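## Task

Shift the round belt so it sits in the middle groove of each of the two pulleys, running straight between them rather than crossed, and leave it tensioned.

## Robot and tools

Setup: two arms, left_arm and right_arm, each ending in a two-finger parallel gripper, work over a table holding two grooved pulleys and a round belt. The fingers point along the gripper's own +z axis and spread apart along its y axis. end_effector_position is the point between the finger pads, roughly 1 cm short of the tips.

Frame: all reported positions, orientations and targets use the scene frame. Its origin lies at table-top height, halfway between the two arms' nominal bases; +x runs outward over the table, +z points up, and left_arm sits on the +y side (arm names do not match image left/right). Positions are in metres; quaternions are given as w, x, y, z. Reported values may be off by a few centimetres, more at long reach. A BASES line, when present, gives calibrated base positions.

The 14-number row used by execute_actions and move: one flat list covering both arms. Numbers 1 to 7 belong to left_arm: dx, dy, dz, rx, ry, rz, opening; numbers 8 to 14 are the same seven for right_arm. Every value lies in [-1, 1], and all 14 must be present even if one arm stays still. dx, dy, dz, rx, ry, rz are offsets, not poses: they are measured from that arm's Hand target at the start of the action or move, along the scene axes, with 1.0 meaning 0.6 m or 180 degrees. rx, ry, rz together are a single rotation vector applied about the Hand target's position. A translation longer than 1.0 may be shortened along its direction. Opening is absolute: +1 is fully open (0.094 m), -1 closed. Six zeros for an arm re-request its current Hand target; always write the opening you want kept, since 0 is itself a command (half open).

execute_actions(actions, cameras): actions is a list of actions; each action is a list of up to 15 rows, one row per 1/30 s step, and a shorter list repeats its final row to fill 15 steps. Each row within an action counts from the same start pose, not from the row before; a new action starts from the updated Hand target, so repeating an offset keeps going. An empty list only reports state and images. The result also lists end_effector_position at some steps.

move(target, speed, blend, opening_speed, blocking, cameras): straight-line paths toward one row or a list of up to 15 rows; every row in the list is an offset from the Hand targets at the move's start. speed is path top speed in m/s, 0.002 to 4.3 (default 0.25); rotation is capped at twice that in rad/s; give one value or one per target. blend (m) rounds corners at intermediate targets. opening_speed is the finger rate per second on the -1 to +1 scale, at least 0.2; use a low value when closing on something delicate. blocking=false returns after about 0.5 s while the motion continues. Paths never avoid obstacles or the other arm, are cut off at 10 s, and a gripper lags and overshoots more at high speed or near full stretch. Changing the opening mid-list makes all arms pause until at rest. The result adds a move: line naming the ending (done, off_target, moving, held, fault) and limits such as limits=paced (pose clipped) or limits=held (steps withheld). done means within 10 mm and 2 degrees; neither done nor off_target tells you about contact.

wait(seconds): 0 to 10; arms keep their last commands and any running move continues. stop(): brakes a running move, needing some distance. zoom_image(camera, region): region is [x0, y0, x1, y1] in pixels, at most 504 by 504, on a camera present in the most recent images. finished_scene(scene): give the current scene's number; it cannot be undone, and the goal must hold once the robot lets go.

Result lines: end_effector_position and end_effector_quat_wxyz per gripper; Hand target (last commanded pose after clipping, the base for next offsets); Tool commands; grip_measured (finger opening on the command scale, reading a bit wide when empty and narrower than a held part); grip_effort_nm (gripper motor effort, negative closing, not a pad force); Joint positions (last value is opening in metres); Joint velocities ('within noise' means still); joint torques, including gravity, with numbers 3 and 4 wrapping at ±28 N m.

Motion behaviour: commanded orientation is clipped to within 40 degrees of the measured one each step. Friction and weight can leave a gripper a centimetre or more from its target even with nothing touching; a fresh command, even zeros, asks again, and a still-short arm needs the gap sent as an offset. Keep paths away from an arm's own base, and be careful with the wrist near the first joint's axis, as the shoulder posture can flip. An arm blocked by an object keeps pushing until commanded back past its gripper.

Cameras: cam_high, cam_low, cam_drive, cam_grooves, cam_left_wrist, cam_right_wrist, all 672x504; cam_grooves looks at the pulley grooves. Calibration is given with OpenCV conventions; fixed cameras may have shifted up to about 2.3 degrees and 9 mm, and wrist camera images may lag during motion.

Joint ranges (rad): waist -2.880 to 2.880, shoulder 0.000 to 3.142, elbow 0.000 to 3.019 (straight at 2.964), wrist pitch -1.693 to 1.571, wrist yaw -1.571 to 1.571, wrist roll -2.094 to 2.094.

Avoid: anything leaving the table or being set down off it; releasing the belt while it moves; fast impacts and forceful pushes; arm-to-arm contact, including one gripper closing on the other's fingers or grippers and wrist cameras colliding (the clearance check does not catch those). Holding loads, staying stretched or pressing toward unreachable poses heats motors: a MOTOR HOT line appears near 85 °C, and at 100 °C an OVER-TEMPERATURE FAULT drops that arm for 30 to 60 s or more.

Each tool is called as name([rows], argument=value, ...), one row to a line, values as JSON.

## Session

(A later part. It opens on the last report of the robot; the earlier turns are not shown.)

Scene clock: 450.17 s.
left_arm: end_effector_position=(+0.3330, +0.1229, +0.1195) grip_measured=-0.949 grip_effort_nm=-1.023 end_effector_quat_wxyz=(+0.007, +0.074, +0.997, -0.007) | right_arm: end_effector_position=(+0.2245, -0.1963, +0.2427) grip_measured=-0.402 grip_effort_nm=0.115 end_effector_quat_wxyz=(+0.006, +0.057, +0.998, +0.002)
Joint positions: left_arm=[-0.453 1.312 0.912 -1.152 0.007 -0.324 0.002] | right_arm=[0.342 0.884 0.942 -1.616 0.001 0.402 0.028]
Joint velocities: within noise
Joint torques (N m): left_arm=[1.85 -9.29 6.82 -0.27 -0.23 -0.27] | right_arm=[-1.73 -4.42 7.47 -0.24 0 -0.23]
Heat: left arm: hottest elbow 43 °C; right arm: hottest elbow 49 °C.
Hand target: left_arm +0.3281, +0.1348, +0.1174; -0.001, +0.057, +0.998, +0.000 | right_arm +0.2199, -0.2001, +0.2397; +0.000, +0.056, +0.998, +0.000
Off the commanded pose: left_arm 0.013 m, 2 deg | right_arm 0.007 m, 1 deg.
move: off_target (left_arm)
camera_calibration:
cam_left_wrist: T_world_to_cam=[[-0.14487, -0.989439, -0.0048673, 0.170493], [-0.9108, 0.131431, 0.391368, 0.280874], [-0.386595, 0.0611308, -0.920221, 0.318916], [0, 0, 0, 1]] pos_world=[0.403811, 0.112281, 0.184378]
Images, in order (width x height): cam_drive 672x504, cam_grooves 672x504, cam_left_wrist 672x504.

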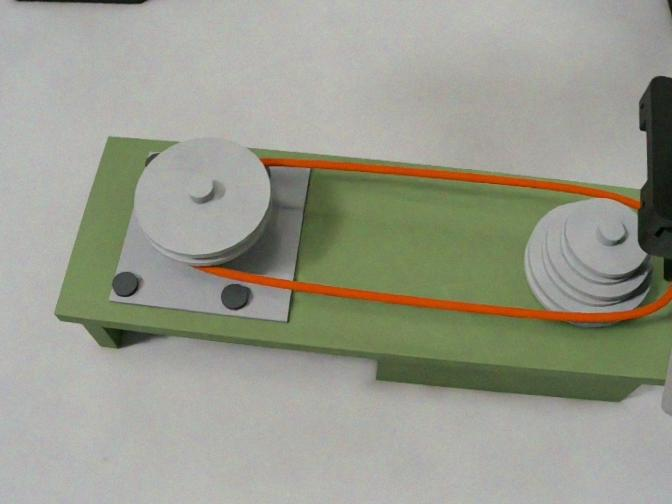

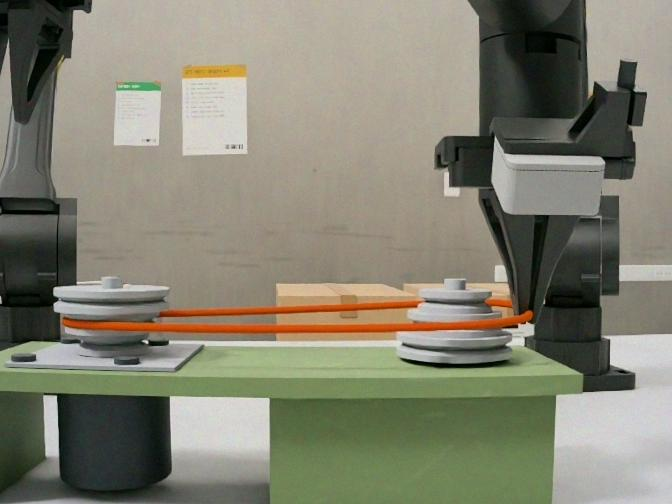

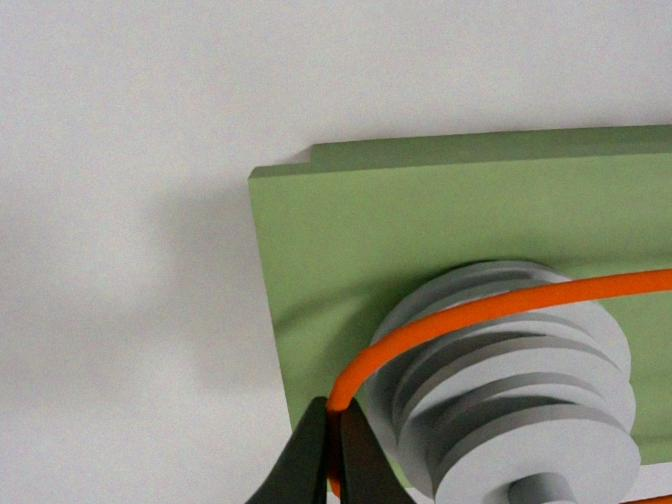

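move([
  [-0.042,-0.008,-0.005,0,0,0.167,-0.8,0,0,0,0,0,0,-0.4],
  [-0.074,-0.037,-0.006,0,0,0.333,-0.8,0,0,0,0,0,0,-0.4],
], speed=0.06, opening_speed=0.4, cameras=["cam_grooves","cam_left_wrist","cam_drive"])

Scene clock: 473.90 s.
left_arm: end_effector_position=(+0.2927, +0.1093, +0.1160) grip_measured=-0.801 grip_effort_nm=0.071 end_effector_quat_wxyz=(+0.002, -0.447, +0.894, -0.009) | right_arm: end_effector_position=(+0.2245, -0.1963, +0.2427) grip_measured=-0.402 grip_effort_nm=0.115 end_effector_quat_wxyz=(+0.006, +0.057, +0.998, +0.002)
Joint positions: left_arm=[-0.549 1.239 0.839 -1.152 0.006 -1.495 0.009] | right_arm=[0.342 0.884 0.942 -1.616 0.001 0.402 0.028]
Joint velocities: within noise
Joint torques (N m): left_arm=[0.21 -8.88 6.82 -0.34 -0.19 -0.29] | right_arm=[-1.9 -4.72 7.64 -0.14 0 -0.18]
Heat: left arm: hottest elbow 43 °C; right arm: hottest elbow 48 °C.
Hand target: left_arm +0.2836, +0.1127, +0.1137; -0.001, -0.449, +0.893, +0.000 | right_arm +0.2199, -0.2001, +0.2397; +0.000, +0.056, +0.998, +0.000
Off the commanded pose: left_arm 0.010 m, 1 deg | right_arm 0.007 m, 1 deg.
move: done
camera_calibration:
cam_left_wrist: T_world_to_cam=[[0.800815, -0.59891, 0.00132194, -0.168941], [-0.546844, -0.730293, 0.409431, 0.232903], [-0.244247, -0.328602, -0.91234, 0.301011], [0, 0, 0, 1]] pos_world=[0.336173, 0.16782, 0.179489]
Images, in order (width x height): cam_drive 672x504, cam_grooves 672x504, cam_left_wrist 672x504.

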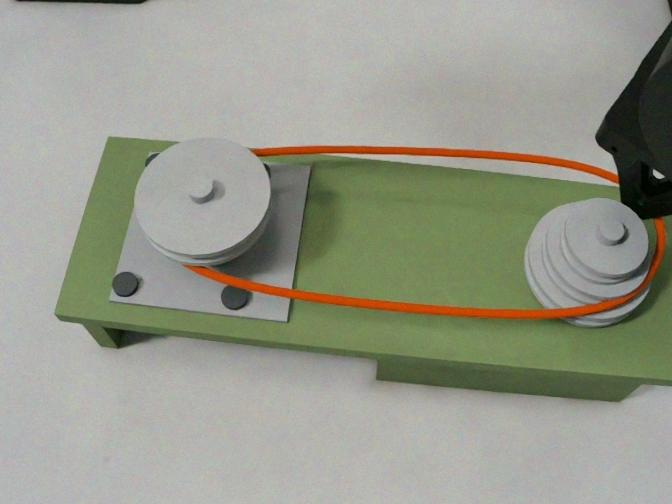

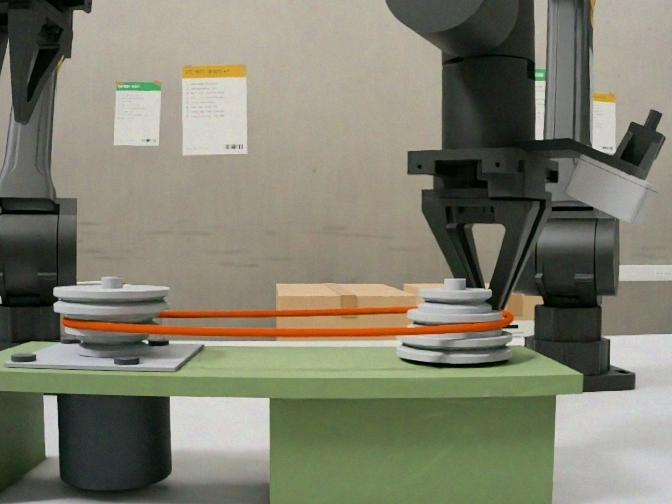

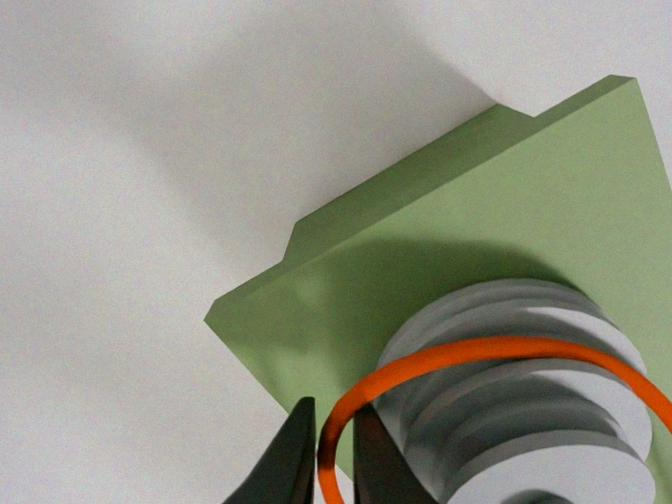

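move([
  [-0.019,-0.037,0.0,0,0,0,-0.8,0,0,0,0,0,0,-0.4],
  [-0.026,-0.097,0.003,0,0,0,-0.8,0,0,0,0,0,0,-0.4],
], speed=0.06, cameras=["cam_grooves","cam_left_wrist","cam_drive"])

zoom_image(camera="cam_grooves", region=[370, 240, 550, 380])

Scene clock: 488.87 s.
left_arm: end_effector_position=(+0.2592, +0.0672, +0.1064) grip_measured=-0.801 grip_effort_nm=0.071 end_effector_quat_wxyz=(-0.004, -0.449, +0.894, +0.006) | right_arm: end_effector_position=(+0.2245, -0.1963, +0.2427) grip_measured=-0.402 grip_effort_nm=0.120 end_effector_quat_wxyz=(+0.006, +0.057, +0.998, +0.002)
Joint positions: left_arm=[-0.72 1.271 0.838 -1.152 0.003 -1.669 0.009] | right_arm=[0.342 0.884 0.942 -1.616 0.001 0.402 0.028]
Joint velocities: within noise
Joint torques (N m): left_arm=[-0.38 -5.95 11.12 -0.31 -0.09 -0.26] | right_arm=[-2.2 -4.95 7.51 -0.13 -0.03 -0.24]
Heat: left arm: hottest elbow 42 °C; right arm: hottest elbow 48 °C.
Hand target: left_arm +0.2680, +0.0545, +0.1155; -0.001, -0.449, +0.893, +0.000 | right_arm +0.2199, -0.2001, +0.2397; +0.000, +0.056, +0.998, +0.000
Off the commanded pose: left_arm 0.018 m, 1 deg | right_arm 0.007 m, 1 deg.
move: off_target (left_arm)
camera_calibration:
cam_left_wrist: T_world_to_cam=[[0.802762, -0.595456, -0.0317118, -0.16463], [-0.533832, -0.741344, 0.406733, 0.185418], [-0.265701, -0.309581, -0.912996, 0.274514], [0, 0, 0, 1]] pos_world=[0.304079, 0.124413, 0.169994]
Images, in order (width x height): cam_drive 672x504, cam_grooves 672x504, cam_left_wrist 672x504.

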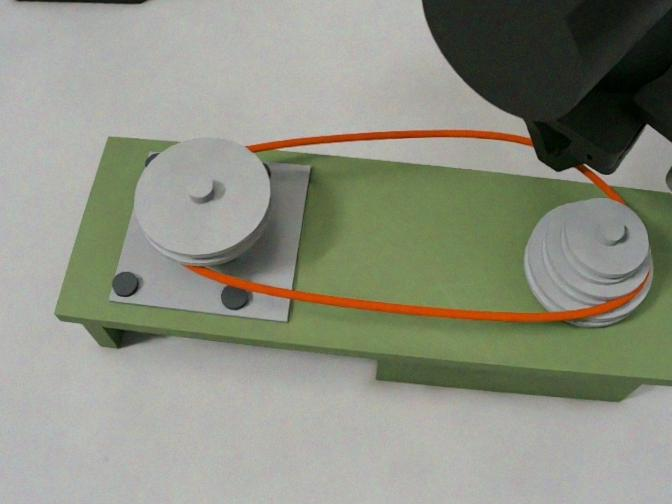

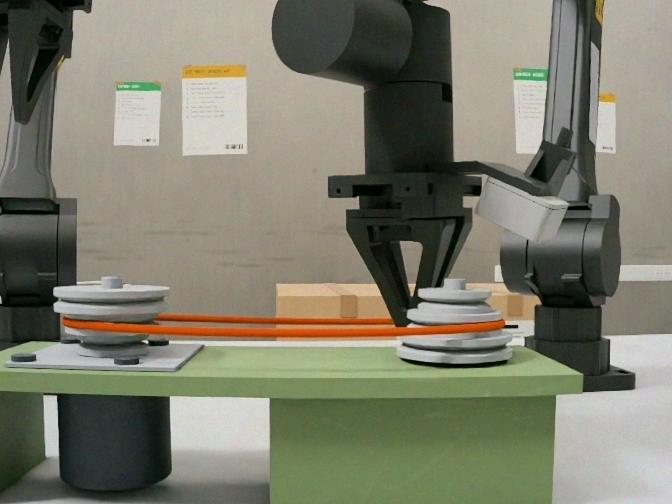

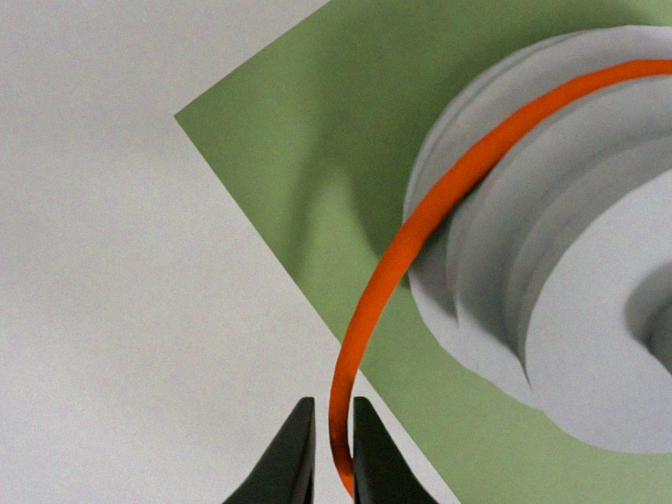

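Scaled by 2.800 from the camera's 672x504 image, which has a finer 960x720 frame.

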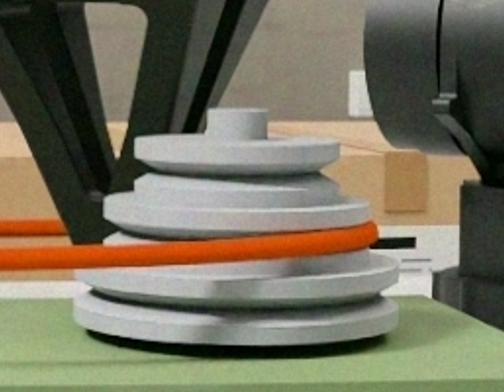

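move([
  [-0.008,0.012,-0.012,0,0,0,-0.8,0,0,0,0,0,0,-0.4],
  [-0.008,0.012,-0.012,0,0,0,-0.45,0,0,0,0,0,0,-0.4],
  [-0.012,0.012,0.18,0,0,0,-0.45,0,0,0,0,0,0,-0.4],
], speed=[0.06,0.06,0.12], opening_speed=0.8, cameras=["cam_grooves","cam_left_wrist","cam_drive"])

zoom_image(camera="cam_grooves", region=[370, 240, 550, 380])

zoom_image(camera="cam_grooves", region=[20, 240, 220, 390])

Scene clock: 503.47 s.
left_arm: end_effector_position=(+0.2548, +0.0714, +0.2046) grip_measured=-0.451 grip_effort_nm=0.085 end_effector_quat_wxyz=(-0.008, -0.449, +0.893, +0.017) | right_arm: end_effector_position=(+0.2245, -0.1963, +0.2427) grip_measured=-0.402 grip_effort_nm=0.115 end_effector_quat_wxyz=(+0.006, +0.057, +0.998, +0.002)
Joint positions: left_arm=[-0.72 1.189 1.039 -1.459 0.003 -1.67 0.026] | right_arm=[0.342 0.884 0.942 -1.616 0.001 0.402 0.028]
Joint velocities: within noise
Joint torques (N m): left_arm=[-0.32 -7.3 12.14 -0.36 -0.06 -0.23] | right_arm=[-1.85 -4.66 7.61 -0.34 -0.01 -0.16]
Heat: left arm: hottest elbow 44 °C; right arm: hottest elbow 48 °C.
Hand target: left_arm +0.2609, +0.0617, +0.2235; -0.001, -0.450, +0.893, +0.000 | right_arm +0.2199, -0.2001, +0.2397; +0.000, +0.056, +0.998, +0.000
Off the commanded pose: left_arm 0.022 m, 2 deg | right_arm 0.007 m, 1 deg.
move: off_target (left_arm)
camera_calibration:
cam_left_wrist: T_world_to_cam=[[0.802842, -0.593596, -0.0555729, -0.150737], [-0.525696, -0.748798, 0.403665, 0.145279], [-0.281227, -0.294865, -0.913217, 0.367292], [0, 0, 0, 1]] pos_world=[0.300683, 0.127609, 0.268397]
Images, in order (width x height): cam_drive 672x504, cam_grooves 672x504, cam_left_wrist 672x504.

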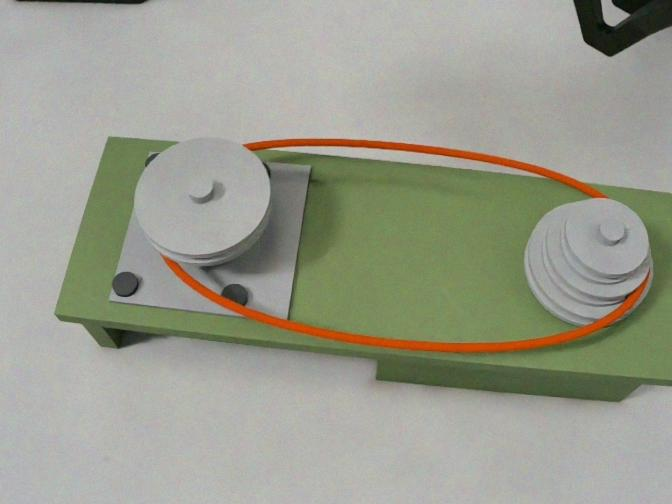

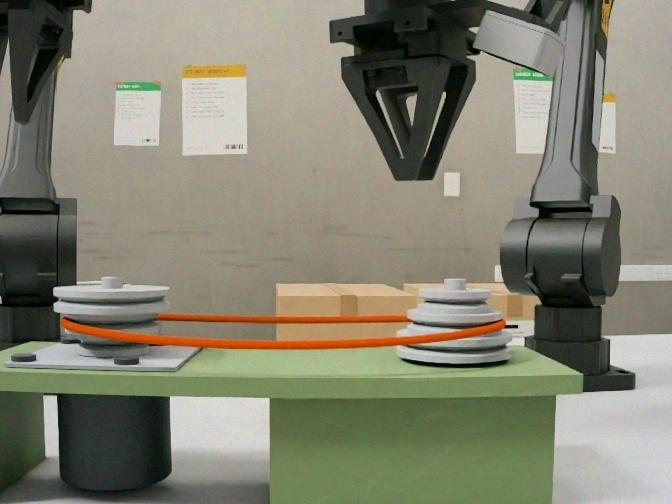

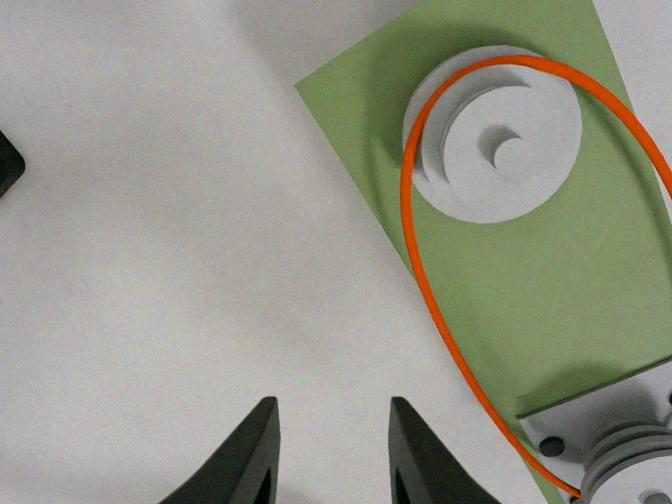

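Scaled by 2.800 from the camera's 672x504 image, which has a finer 960x720 frame.

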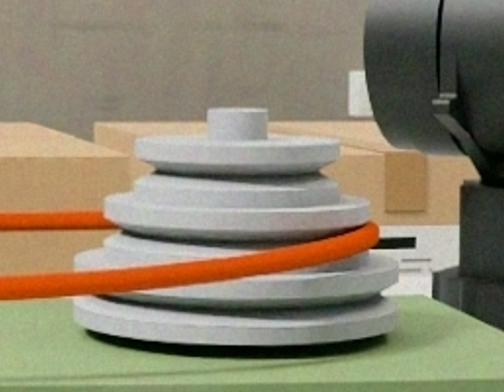

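Scaled by 2.520 from the camera's 672x504 image, which has a finer 960x720 frame.

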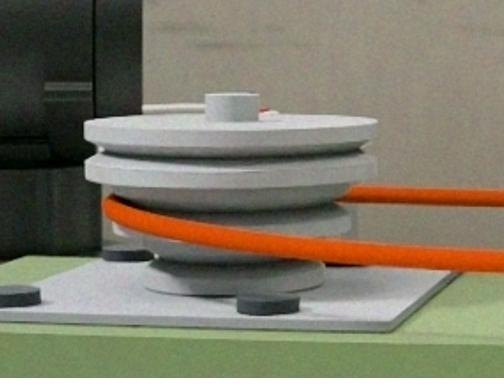

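move([
  [0,0,0,0,0,0,-0.45,0.14,0.1835,-0.0995,0,0,0,-0.4],
  [0,0,0,0,0,0,-0.45,0.14,0.181,-0.15,0,0,0,-0.4],
], speed=[0.2,0.08], cameras=["cam_right_wrist","cam_grooves"])

Scene clock: 523.23 s.
left_arm: end_effector_position=(+0.2547, +0.0714, +0.2046) grip_measured=-0.451 grip_effort_nm=0.090 end_effector_quat_wxyz=(-0.008, -0.449, +0.893, +0.018) | right_arm: end_effector_position=(+0.3007, -0.0962, +0.1511) grip_measured=-0.402 grip_effort_nm=0.115 end_effector_quat_wxyz=(-0.002, +0.053, +0.999, +0.000)
Joint positions: left_arm=[-0.72 1.189 1.039 -1.46 0.003 -1.67 0.026] | right_arm=[0.569 1.245 0.942 -1.271 -0.003 0.62 0.028]
Joint velocities: within noise
Joint torques (N m): left_arm=[0.09 -8.06 12.36 -0.24 -0.14 -0.26] | right_arm=[-0.56 -7.65 8.28 0.42 0.13 0.11]
Heat: left arm: hottest elbow 45 °C; right arm: hottest elbow 48 °C.
Hand target: left_arm +0.2609, +0.0617, +0.2235; -0.001, -0.450, +0.893, +0.000 | right_arm +0.3040, -0.0915, +0.1497; +0.000, +0.056, +0.998, +0.000
Off the commanded pose: left_arm 0.022 m, 2 deg | right_arm 0.006 m, 0 deg.
move: off_target (left_arm)
camera_calibration:
cam_right_wrist: T_world_to_cam=[[-0.0889951, -0.996005, -0.00731562, -0.0678066], [-0.899217, 0.0771839, 0.43064, 0.249885], [-0.428355, 0.0449032, -0.902494, 0.359644], [0, 0, 0, 1]] pos_world=[0.372722, -0.102972, 0.21647]
Images, in order (width x height): cam_grooves 672x504, cam_right_wrist 672x504.

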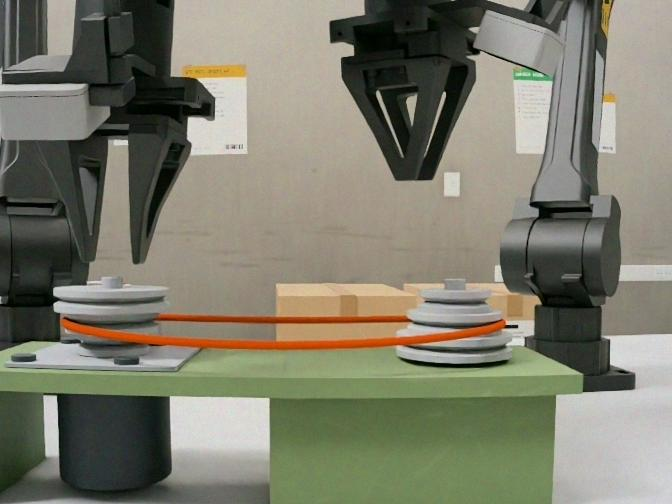

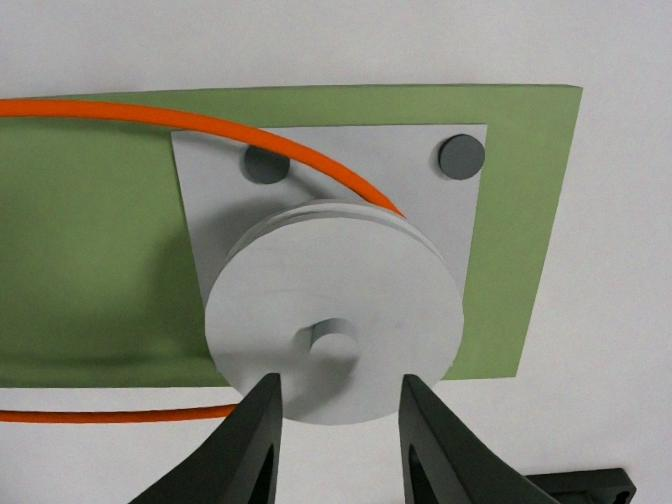

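move([
  [0,0,0,0,0,0,-0.45,0,0.002,-0.033,0,0,0,-0.4],
  [0,0,0,0,0,0,-0.45,0,0.002,-0.033,0,0,0,-1],
], speed=0.06, opening_speed=0.8, cameras=["cam_right_wrist","cam_grooves"])

Scene clock: 530.17 s.
left_arm: end_effector_position=(+0.2547, +0.0714, +0.2046) grip_measured=-0.451 grip_effort_nm=0.085 end_effector_quat_wxyz=(-0.008, -0.449, +0.893, +0.018) | right_arm: end_effector_position=(+0.3068, -0.0934, +0.1377) grip_measured=-0.804 grip_effort_nm=-1.009 end_effector_quat_wxyz=(+0.006, +0.055, +0.998, +0.003)
Joint positions: left_arm=[-0.72 1.189 1.039 -1.46 0.003 -1.67 0.026] | right_arm=[0.569 1.265 0.921 -1.215 0.001 0.623 0.009]
Joint velocities: within noise
Joint torques (N m): left_arm=[-0.32 -8 12.12 -0.39 -0.06 -0.18] | right_arm=[0.09 -6.65 6.99 0.47 0.06 0.15]
Heat: left arm: hottest elbow 46 °C; right arm: hottest elbow 48 °C.
Hand target: left_arm +0.2609, +0.0617, +0.2235; -0.001, -0.450, +0.893, +0.000 | right_arm +0.3040, -0.0903, +0.1299; +0.000, +0.056, +0.998, +0.000
Off the commanded pose: left_arm 0.022 m, 2 deg | right_arm 0.009 m, 1 deg.
move: off_target (left_arm)
camera_calibration:
cam_right_wrist: T_world_to_cam=[[-0.0922976, -0.995633, -0.0139787, -0.0626298], [-0.905815, 0.0781249, 0.416407, 0.265041], [-0.413497, 0.0510955, -0.909071, 0.346979], [0, 0, 0, 1]] pos_world=[0.377773, -0.100792, 0.204188]
Images, in order (width x height): cam_grooves 672x504, cam_right_wrist 672x504.

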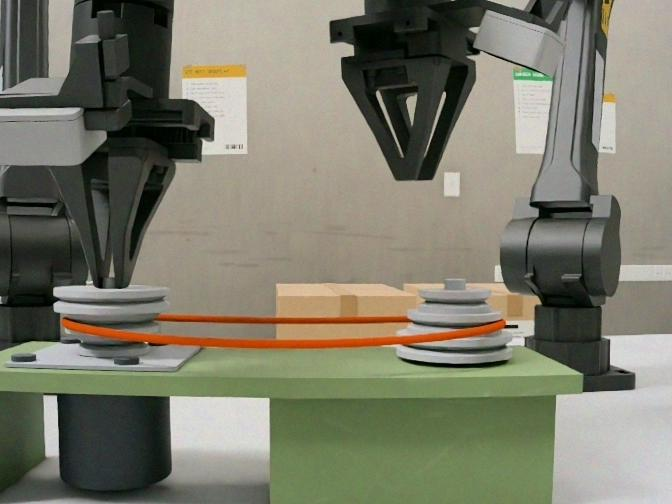

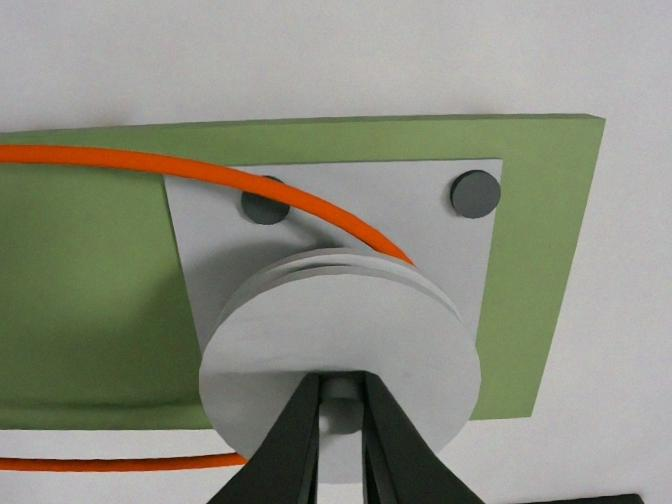

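move(target=[0,0,0,0,0,0,-0.45,-0.004,-0.037,0.004,0,0,0,-1], speed=0.03, cameras=["cam_drive","cam_grooves"])

zoom_image(camera="cam_grooves", region=[20, 240, 220, 390])

Scene clock: 539.30 s.
left_arm: end_effector_position=(+0.2547, +0.0714, +0.2046) grip_measured=-0.451 grip_effort_nm=0.085 end_effector_quat_wxyz=(-0.008, -0.449, +0.893, +0.018) | right_arm: end_effector_position=(+0.3052, -0.0976, +0.1373) grip_measured=-0.806 grip_effort_nm=-1.018 end_effector_quat_wxyz=(+0.005, +0.051, +0.999, +0.010)
Joint positions: left_arm=[-0.72 1.189 1.039 -1.46 0.003 -1.67 0.026] | right_arm=[0.554 1.251 0.908 -1.208 -0.012 0.6 0.009]
Joint velocities: within noise
Joint torques (N m): left_arm=[-0.15 -7.59 12.14 -0.34 -0.06 -0.21] | right_arm=[-3.55 -9.17 6.15 -0.17 0.47 -0.28]
Heat: left arm: hottest elbow 47 °C; right arm: hottest elbow 49 °C.
Hand target: left_arm +0.2609, +0.0617, +0.2235; -0.001, -0.450, +0.893, +0.000 | right_arm +0.3015, -0.1125, +0.1324; +0.000, +0.056, +0.998, +0.000
Off the commanded pose: left_arm 0.022 m, 2 deg | right_arm 0.016 m, 1 deg.
move: off_target (left_arm, right_arm)
Images, in order (width x height): cam_drive 672x504, cam_grooves 672x504.

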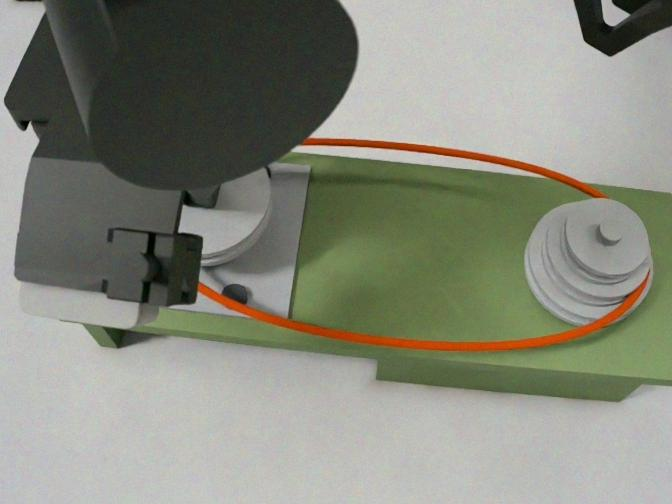

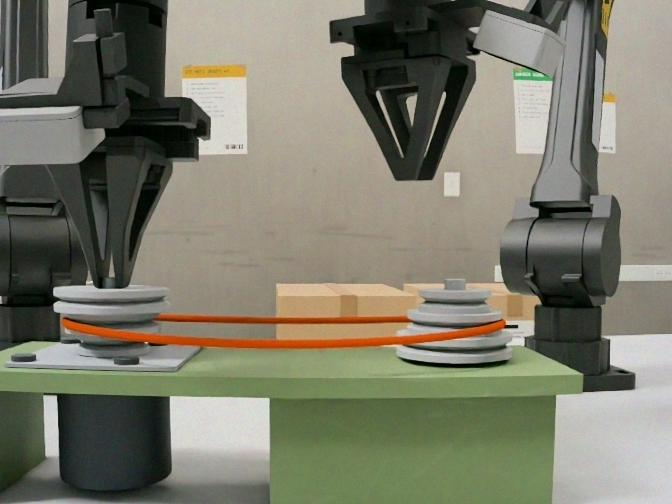

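Scaled by 2.520 from the camera's 672x504 image, which has a finer 960x720 frame.

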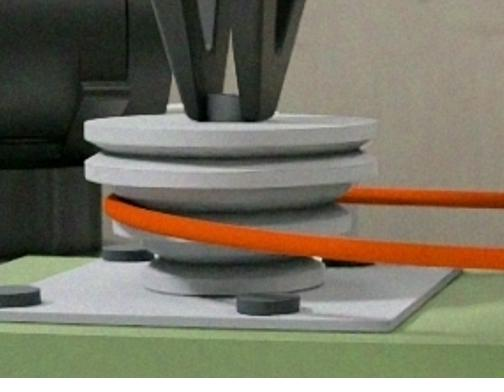

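Not moved yet; increase lead.

move(target=[0,0,0,0,0,0,-0.45,-0.002,-0.015,0,0,0,0,-1], speed=0.03, cameras=["cam_drive","cam_grooves"])

zoom_image(camera="cam_grooves", region=[20, 240, 220, 390])

Scene clock: 547.03 s.
left_arm: end_effector_position=(+0.2547, +0.0714, +0.2046) grip_measured=-0.451 grip_effort_nm=0.085 end_effector_quat_wxyz=(-0.008, -0.449, +0.893, +0.018) | right_arm: end_effector_position=(+0.3051, -0.1009, +0.1370) grip_measured=-0.806 grip_effort_nm=-1.018 end_effector_quat_wxyz=(+0.007, +0.046, +0.999, +0.016)
Joint positions: left_arm=[-0.72 1.189 1.039 -1.46 0.003 -1.67 0.026] | right_arm=[0.54 1.241 0.899 -1.2 -0.021 0.578 0.009]
Joint velocities: within noise
Joint torques (N m): left_arm=[-0.32 -7.88 12.26 -0.39 -0.08 -0.23] | right_arm=[-3.9 -9.41 6.12 -0.61 0.78 -0.19]
Heat: left arm: hottest elbow 48 °C; right arm: hottest elbow 48 °C.
Hand target: left_arm +0.2609, +0.0617, +0.2235; -0.001, -0.450, +0.893, +0.000 | right_arm +0.3004, -0.1215, +0.1322; +0.000, +0.056, +0.998, +0.000
Off the commanded pose: left_arm 0.022 m, 2 deg | right_arm 0.022 m, 2 deg.
move: off_target (left_arm, right_arm)
Images, in order (width x height): cam_drive 672x504, cam_grooves 672x504.

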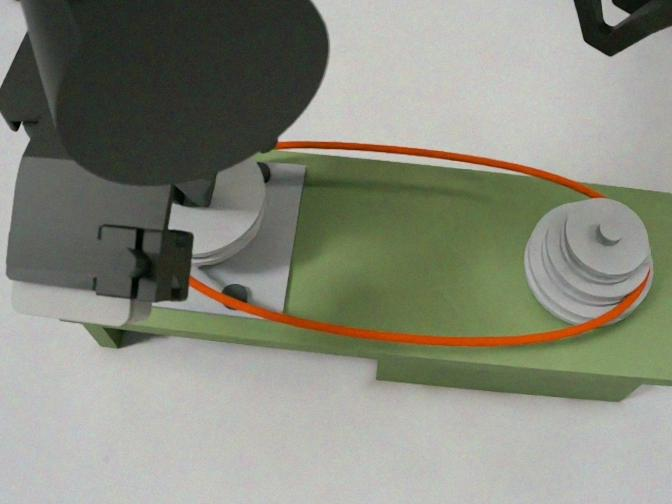

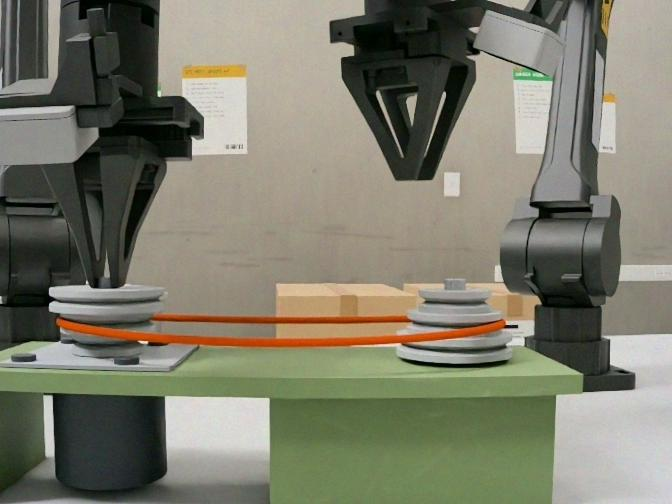

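Scaled by 2.520 from the camera's 672x504 image, which has a finer 960x720 frame.

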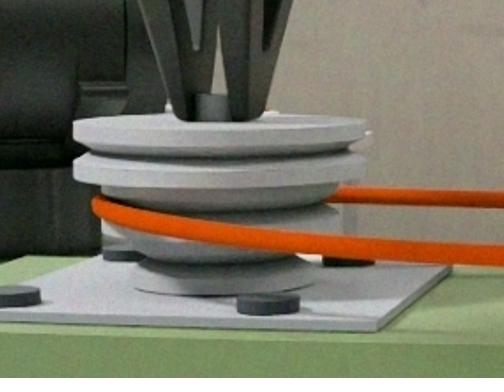

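Moving; droop decreasing. Continue.

move(target=[0,0,0,0,0,0,-0.45,-0.001,-0.009,0,0,0,0,-1], speed=0.03, cameras=["cam_drive","cam_grooves"])

zoom_image(camera="cam_grooves", region=[20, 240, 220, 390])

Scene clock: 553.70 s.
left_arm: end_effector_position=(+0.2547, +0.0714, +0.2046) grip_measured=-0.451 grip_effort_nm=0.085 end_effector_quat_wxyz=(-0.008, -0.449, +0.893, +0.018) | right_arm: end_effector_position=(+0.3048, -0.1059, +0.1370) grip_measured=-0.806 grip_effort_nm=-1.018 end_effector_quat_wxyz=(+0.007, +0.046, +0.999, +0.017)
Joint positions: left_arm=[-0.72 1.189 1.039 -1.46 0.003 -1.67 0.026] | right_arm=[0.527 1.233 0.892 -1.2 -0.022 0.563 0.009]
Joint velocities: within noise
Joint torques (N m): left_arm=[-0.32 -8.12 12.21 -0.39 -0.08 -0.21] | right_arm=[-3.9 -9.41 5.89 -0.29 0.82 -0.26]
Heat: left arm: hottest elbow 48 °C; right arm: hottest elbow 48 °C.
Hand target: left_arm +0.2609, +0.0617, +0.2235; -0.001, -0.450, +0.893, +0.000 | right_arm +0.2997, -0.1269, +0.1322; +0.000, +0.056, +0.998, +0.000
Off the commanded pose: left_arm 0.022 m, 2 deg | right_arm 0.022 m, 2 deg.
move: off_target (left_arm, right_arm)
Images, in order (width x height): cam_drive 672x504, cam_grooves 672x504.

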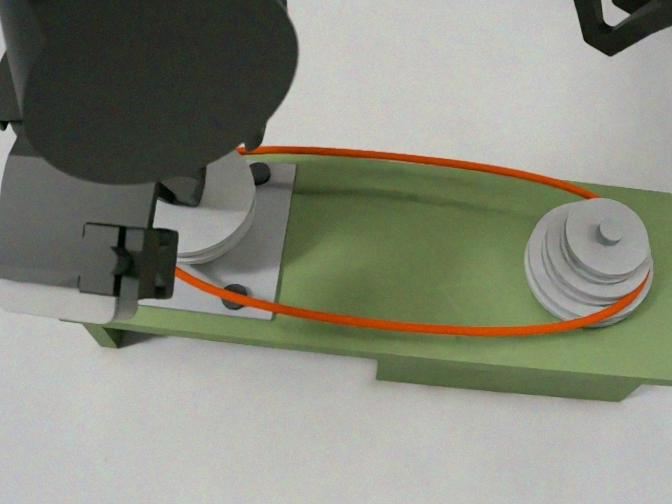

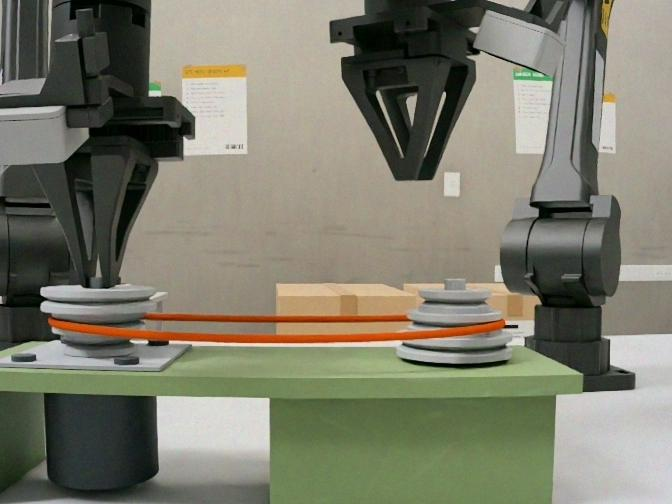

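Scaled by 2.520 from the camera's 672x504 image, which has a finer 960x720 frame.

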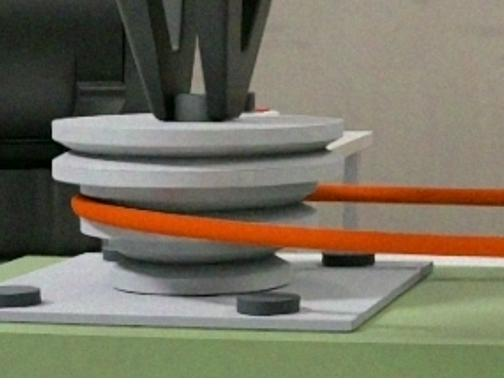

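move(target=[0,0,0,0,0,0,-0.45,-0.001,-0.009,0,0,0,0,-1], speed=0.03, cameras=["cam_drive","cam_grooves"])

zoom_image(camera="cam_grooves", region=[20, 240, 220, 390])

Scene clock: 561.63 s.
left_arm: end_effector_position=(+0.2547, +0.0714, +0.2046) grip_measured=-0.451 grip_effort_nm=0.085 end_effector_quat_wxyz=(-0.008, -0.449, +0.893, +0.018) | right_arm: end_effector_position=(+0.3047, -0.1107, +0.1371) grip_measured=-0.806 grip_effort_nm=-1.018 end_effector_quat_wxyz=(+0.008, +0.045, +0.999, +0.018)
Joint positions: left_arm=[-0.72 1.189 1.039 -1.46 0.003 -1.67 0.026] | right_arm=[0.513 1.225 0.886 -1.2 -0.023 0.548 0.009]
Joint velocities: within noise
Joint torques (N m): left_arm=[-0.09 -7.47 12.36 -0.34 -0.06 -0.25] | right_arm=[-4.42 -9.11 6.05 -0.65 0.86 -0.17]
Heat: left arm: hottest elbow 49 °C; right arm: hottest elbow 47 °C.
Hand target: left_arm +0.2609, +0.0617, +0.2235; -0.001, -0.450, +0.893, +0.000 | right_arm +0.2992, -0.1323, +0.1324; +0.000, +0.056, +0.998, +0.000
Off the commanded pose: left_arm 0.022 m, 2 deg | right_arm 0.023 m, 3 deg.
move: off_target (left_arm, right_arm)
Images, in order (width x height): cam_drive 672x504, cam_grooves 672x504.

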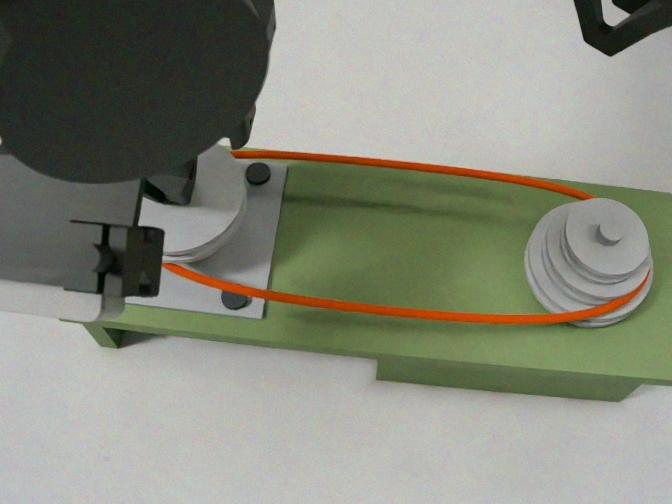

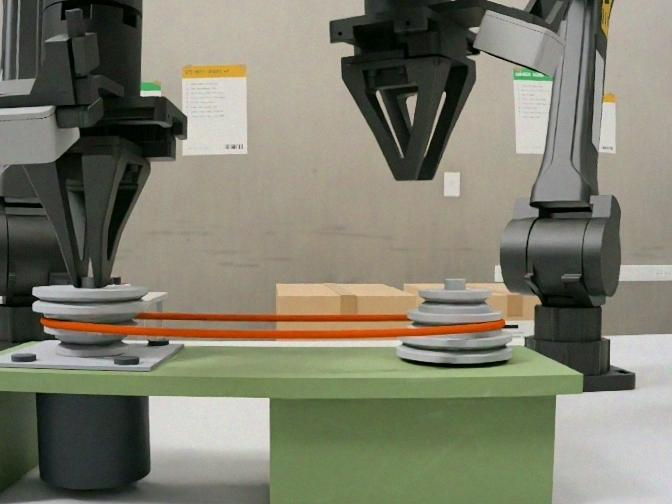

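Scaled by 2.520 from the camera's 672x504 image, which has a finer 960x720 frame.

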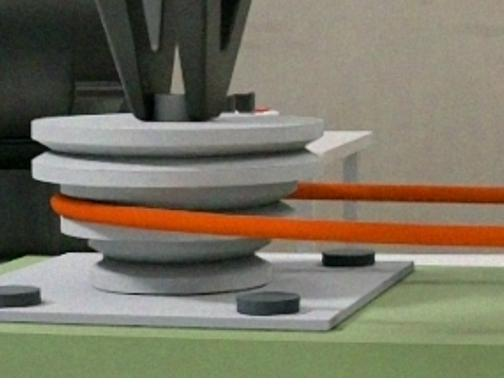

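move(target=[0,0,0,0,0,0,-0.45,-0.001,-0.009,0,0,0,0,-1], speed=0.03, cameras=["cam_drive","cam_grooves"])

zoom_image(camera="cam_grooves", region=[0, 240, 200, 390])

Scene clock: 568.53 s.
left_arm: end_effector_position=(+0.2547, +0.0714, +0.2046) grip_measured=-0.451 grip_effort_nm=0.081 end_effector_quat_wxyz=(-0.008, -0.449, +0.893, +0.018) | right_arm: end_effector_position=(+0.3044, -0.1146, +0.1369) grip_measured=-0.806 grip_effort_nm=-1.013 end_effector_quat_wxyz=(+0.008, +0.044, +0.999, +0.019)
Joint positions: left_arm=[-0.72 1.189 1.039 -1.46 0.003 -1.67 0.026] | right_arm=[0.501 1.219 0.88 -1.2 -0.026 0.534 0.009]
Joint velocities: within noise
Joint torques (N m): left_arm=[-0.09 -7.82 12.33 -0.47 -0.08 -0.21] | right_arm=[-4.6 -8.76 6.01 -0.58 0.91 -0.19]
Heat: left arm: hottest elbow 49 °C; right arm: hottest elbow 47 °C.
Hand target: left_arm +0.2609, +0.0617, +0.2235; -0.001, -0.450, +0.893, +0.000 | right_arm +0.2986, -0.1377, +0.1323; +0.000, +0.056, +0.998, +0.000
Off the commanded pose: left_arm 0.022 m, 2 deg | right_arm 0.024 m, 3 deg.
move: off_target (left_arm, right_arm)
Images, in order (width x height): cam_drive 672x504, cam_grooves 672x504.

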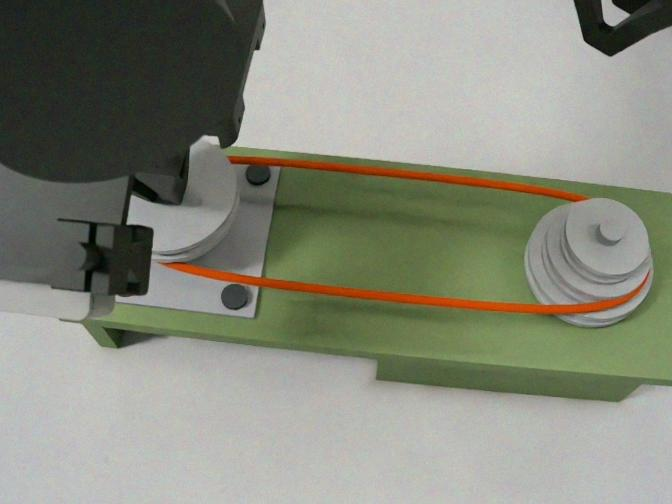

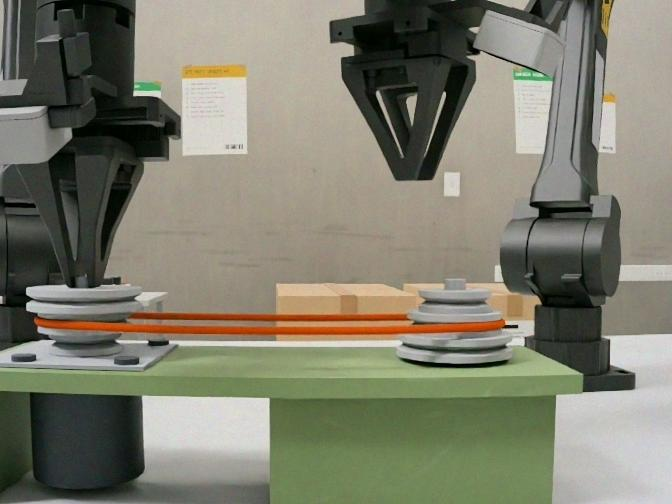

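Scaled by 2.520 from the camera's 672x504 image, which has a finer 960x720 frame.

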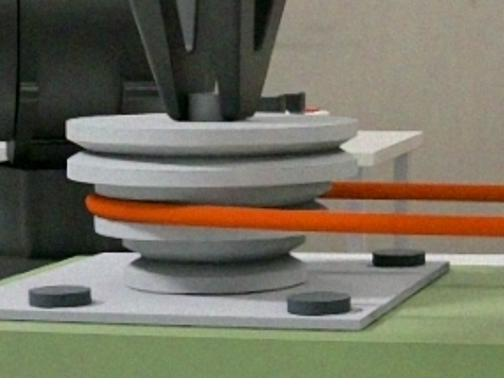

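move(target=[0,0,0,0,0,0,-0.45,-0.001,-0.009,0,0,0,0,-1], speed=0.03, cameras=[])

move(target=[0,0,0,0,0,0,-0.45,-0.001,-0.01,0,0,0,0,-1], speed=0.03, cameras=["cam_drive","cam_grooves"])

zoom_image(camera="cam_grooves", region=[0, 240, 200, 390])

zoom_image(camera="cam_drive", region=[460, 150, 672, 350])

Scene clock: 578.07 s.
left_arm: end_effector_position=(+0.2547, +0.0714, +0.2046) grip_measured=-0.451 grip_effort_nm=0.085 end_effector_quat_wxyz=(-0.008, -0.449, +0.893, +0.018) | right_arm: end_effector_position=(+0.3042, -0.1168, +0.1370) grip_measured=-0.806 grip_effort_nm=-1.023 end_effector_quat_wxyz=(+0.008, +0.041, +0.999, +0.022)
Joint positions: left_arm=[-0.72 1.189 1.039 -1.46 0.003 -1.67 0.026] | right_arm=[0.493 1.214 0.877 -1.199 -0.031 0.52 0.009]
Joint velocities: within noise
Joint torques (N m): left_arm=[-0.5 -7.88 12.04 -0.5 -0.06 -0.26] | right_arm=[-5.54 -9.23 6.01 -0.69 1.11 -0.19]
Heat: left arm: hottest elbow 50 °C; right arm: hottest elbow 46 °C.
Hand target: left_arm +0.2609, +0.0617, +0.2235; -0.001, -0.450, +0.893, +0.000 | right_arm +0.2980, -0.1432, +0.1324; +0.000, +0.056, +0.998, +0.000
Off the commanded pose: left_arm 0.022 m, 2 deg | right_arm 0.027 m, 3 deg.
move: off_target (left_arm, right_arm)
No camera images: "cameras" was empty.

Scene clock: 579.03 s.
left_arm: end_effector_position=(+0.2547, +0.0714, +0.2046) grip_measured=-0.451 grip_effort_nm=0.085 end_effector_quat_wxyz=(-0.008, -0.449, +0.893, +0.018) | right_arm: end_effector_position=(+0.3042, -0.1182, +0.1368) grip_measured=-0.806 grip_effort_nm=-1.023 end_effector_quat_wxyz=(+0.009, +0.037, +0.999, +0.026)
Joint positions: left_arm=[-0.72 1.189 1.039 -1.46 0.003 -1.67 0.026] | right_arm=[0.485 1.209 0.872 -1.195 -0.038 0.504 0.009]
Joint velocities: within noise
Joint torques (N m): left_arm=[0.32 -7.53 12.11 -0.62 -0.09 -0.25] | right_arm=[-6.01 -9.05 5.97 -0.84 1.39 -0.23]
Heat: left arm: hottest elbow 50 °C; right arm: hottest elbow 46 °C.
Hand target: left_arm +0.2609, +0.0617, +0.2235; -0.001, -0.450, +0.893, +0.000 | right_arm +0.2974, -0.1491, +0.1323; +0.000, +0.056, +0.998, +0.000
Off the commanded pose: left_arm 0.022 m, 2 deg | right_arm 0.032 m, 4 deg.
move: off_target (left_arm, right_arm)
Images, in order (width x height): cam_drive 672x504, cam_grooves 672x504.

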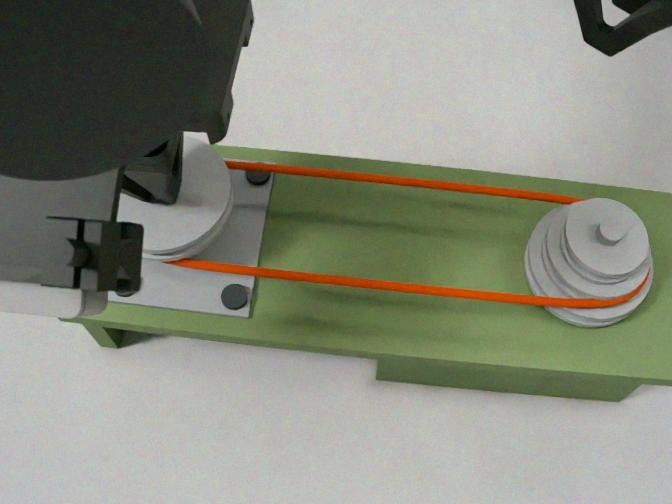

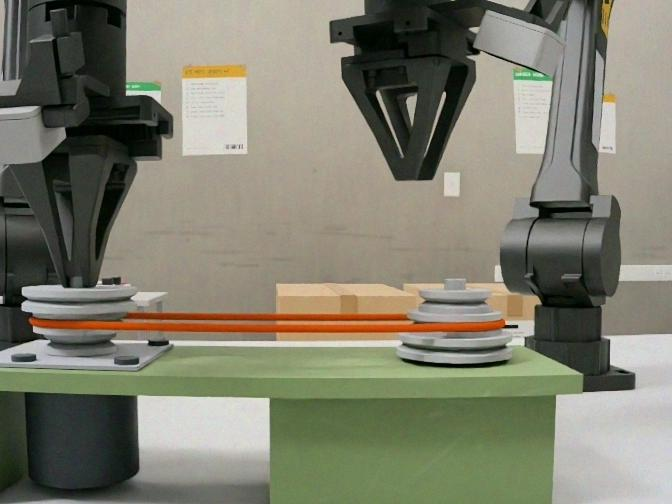

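Scaled by 2.520 from the camera's 672x504 image, which has a finer 960x720 frame.

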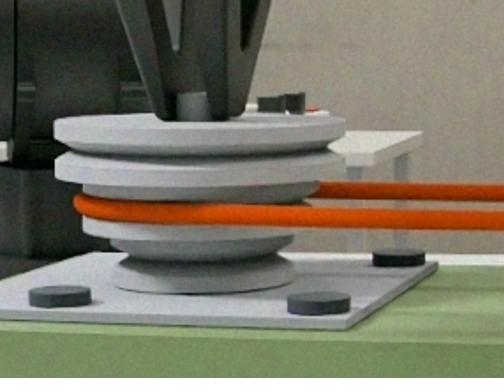

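Scaled by 2.377 from the camera's 672x504 image, which has a finer 960x720 frame.

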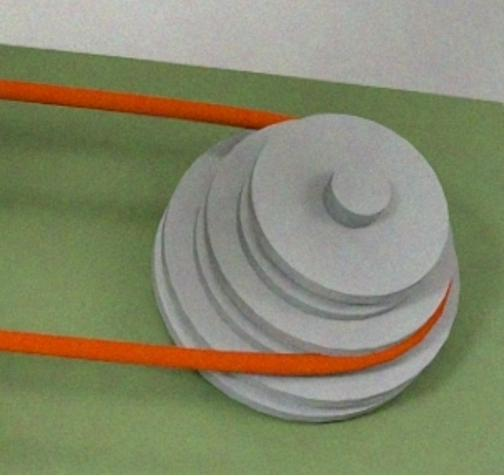

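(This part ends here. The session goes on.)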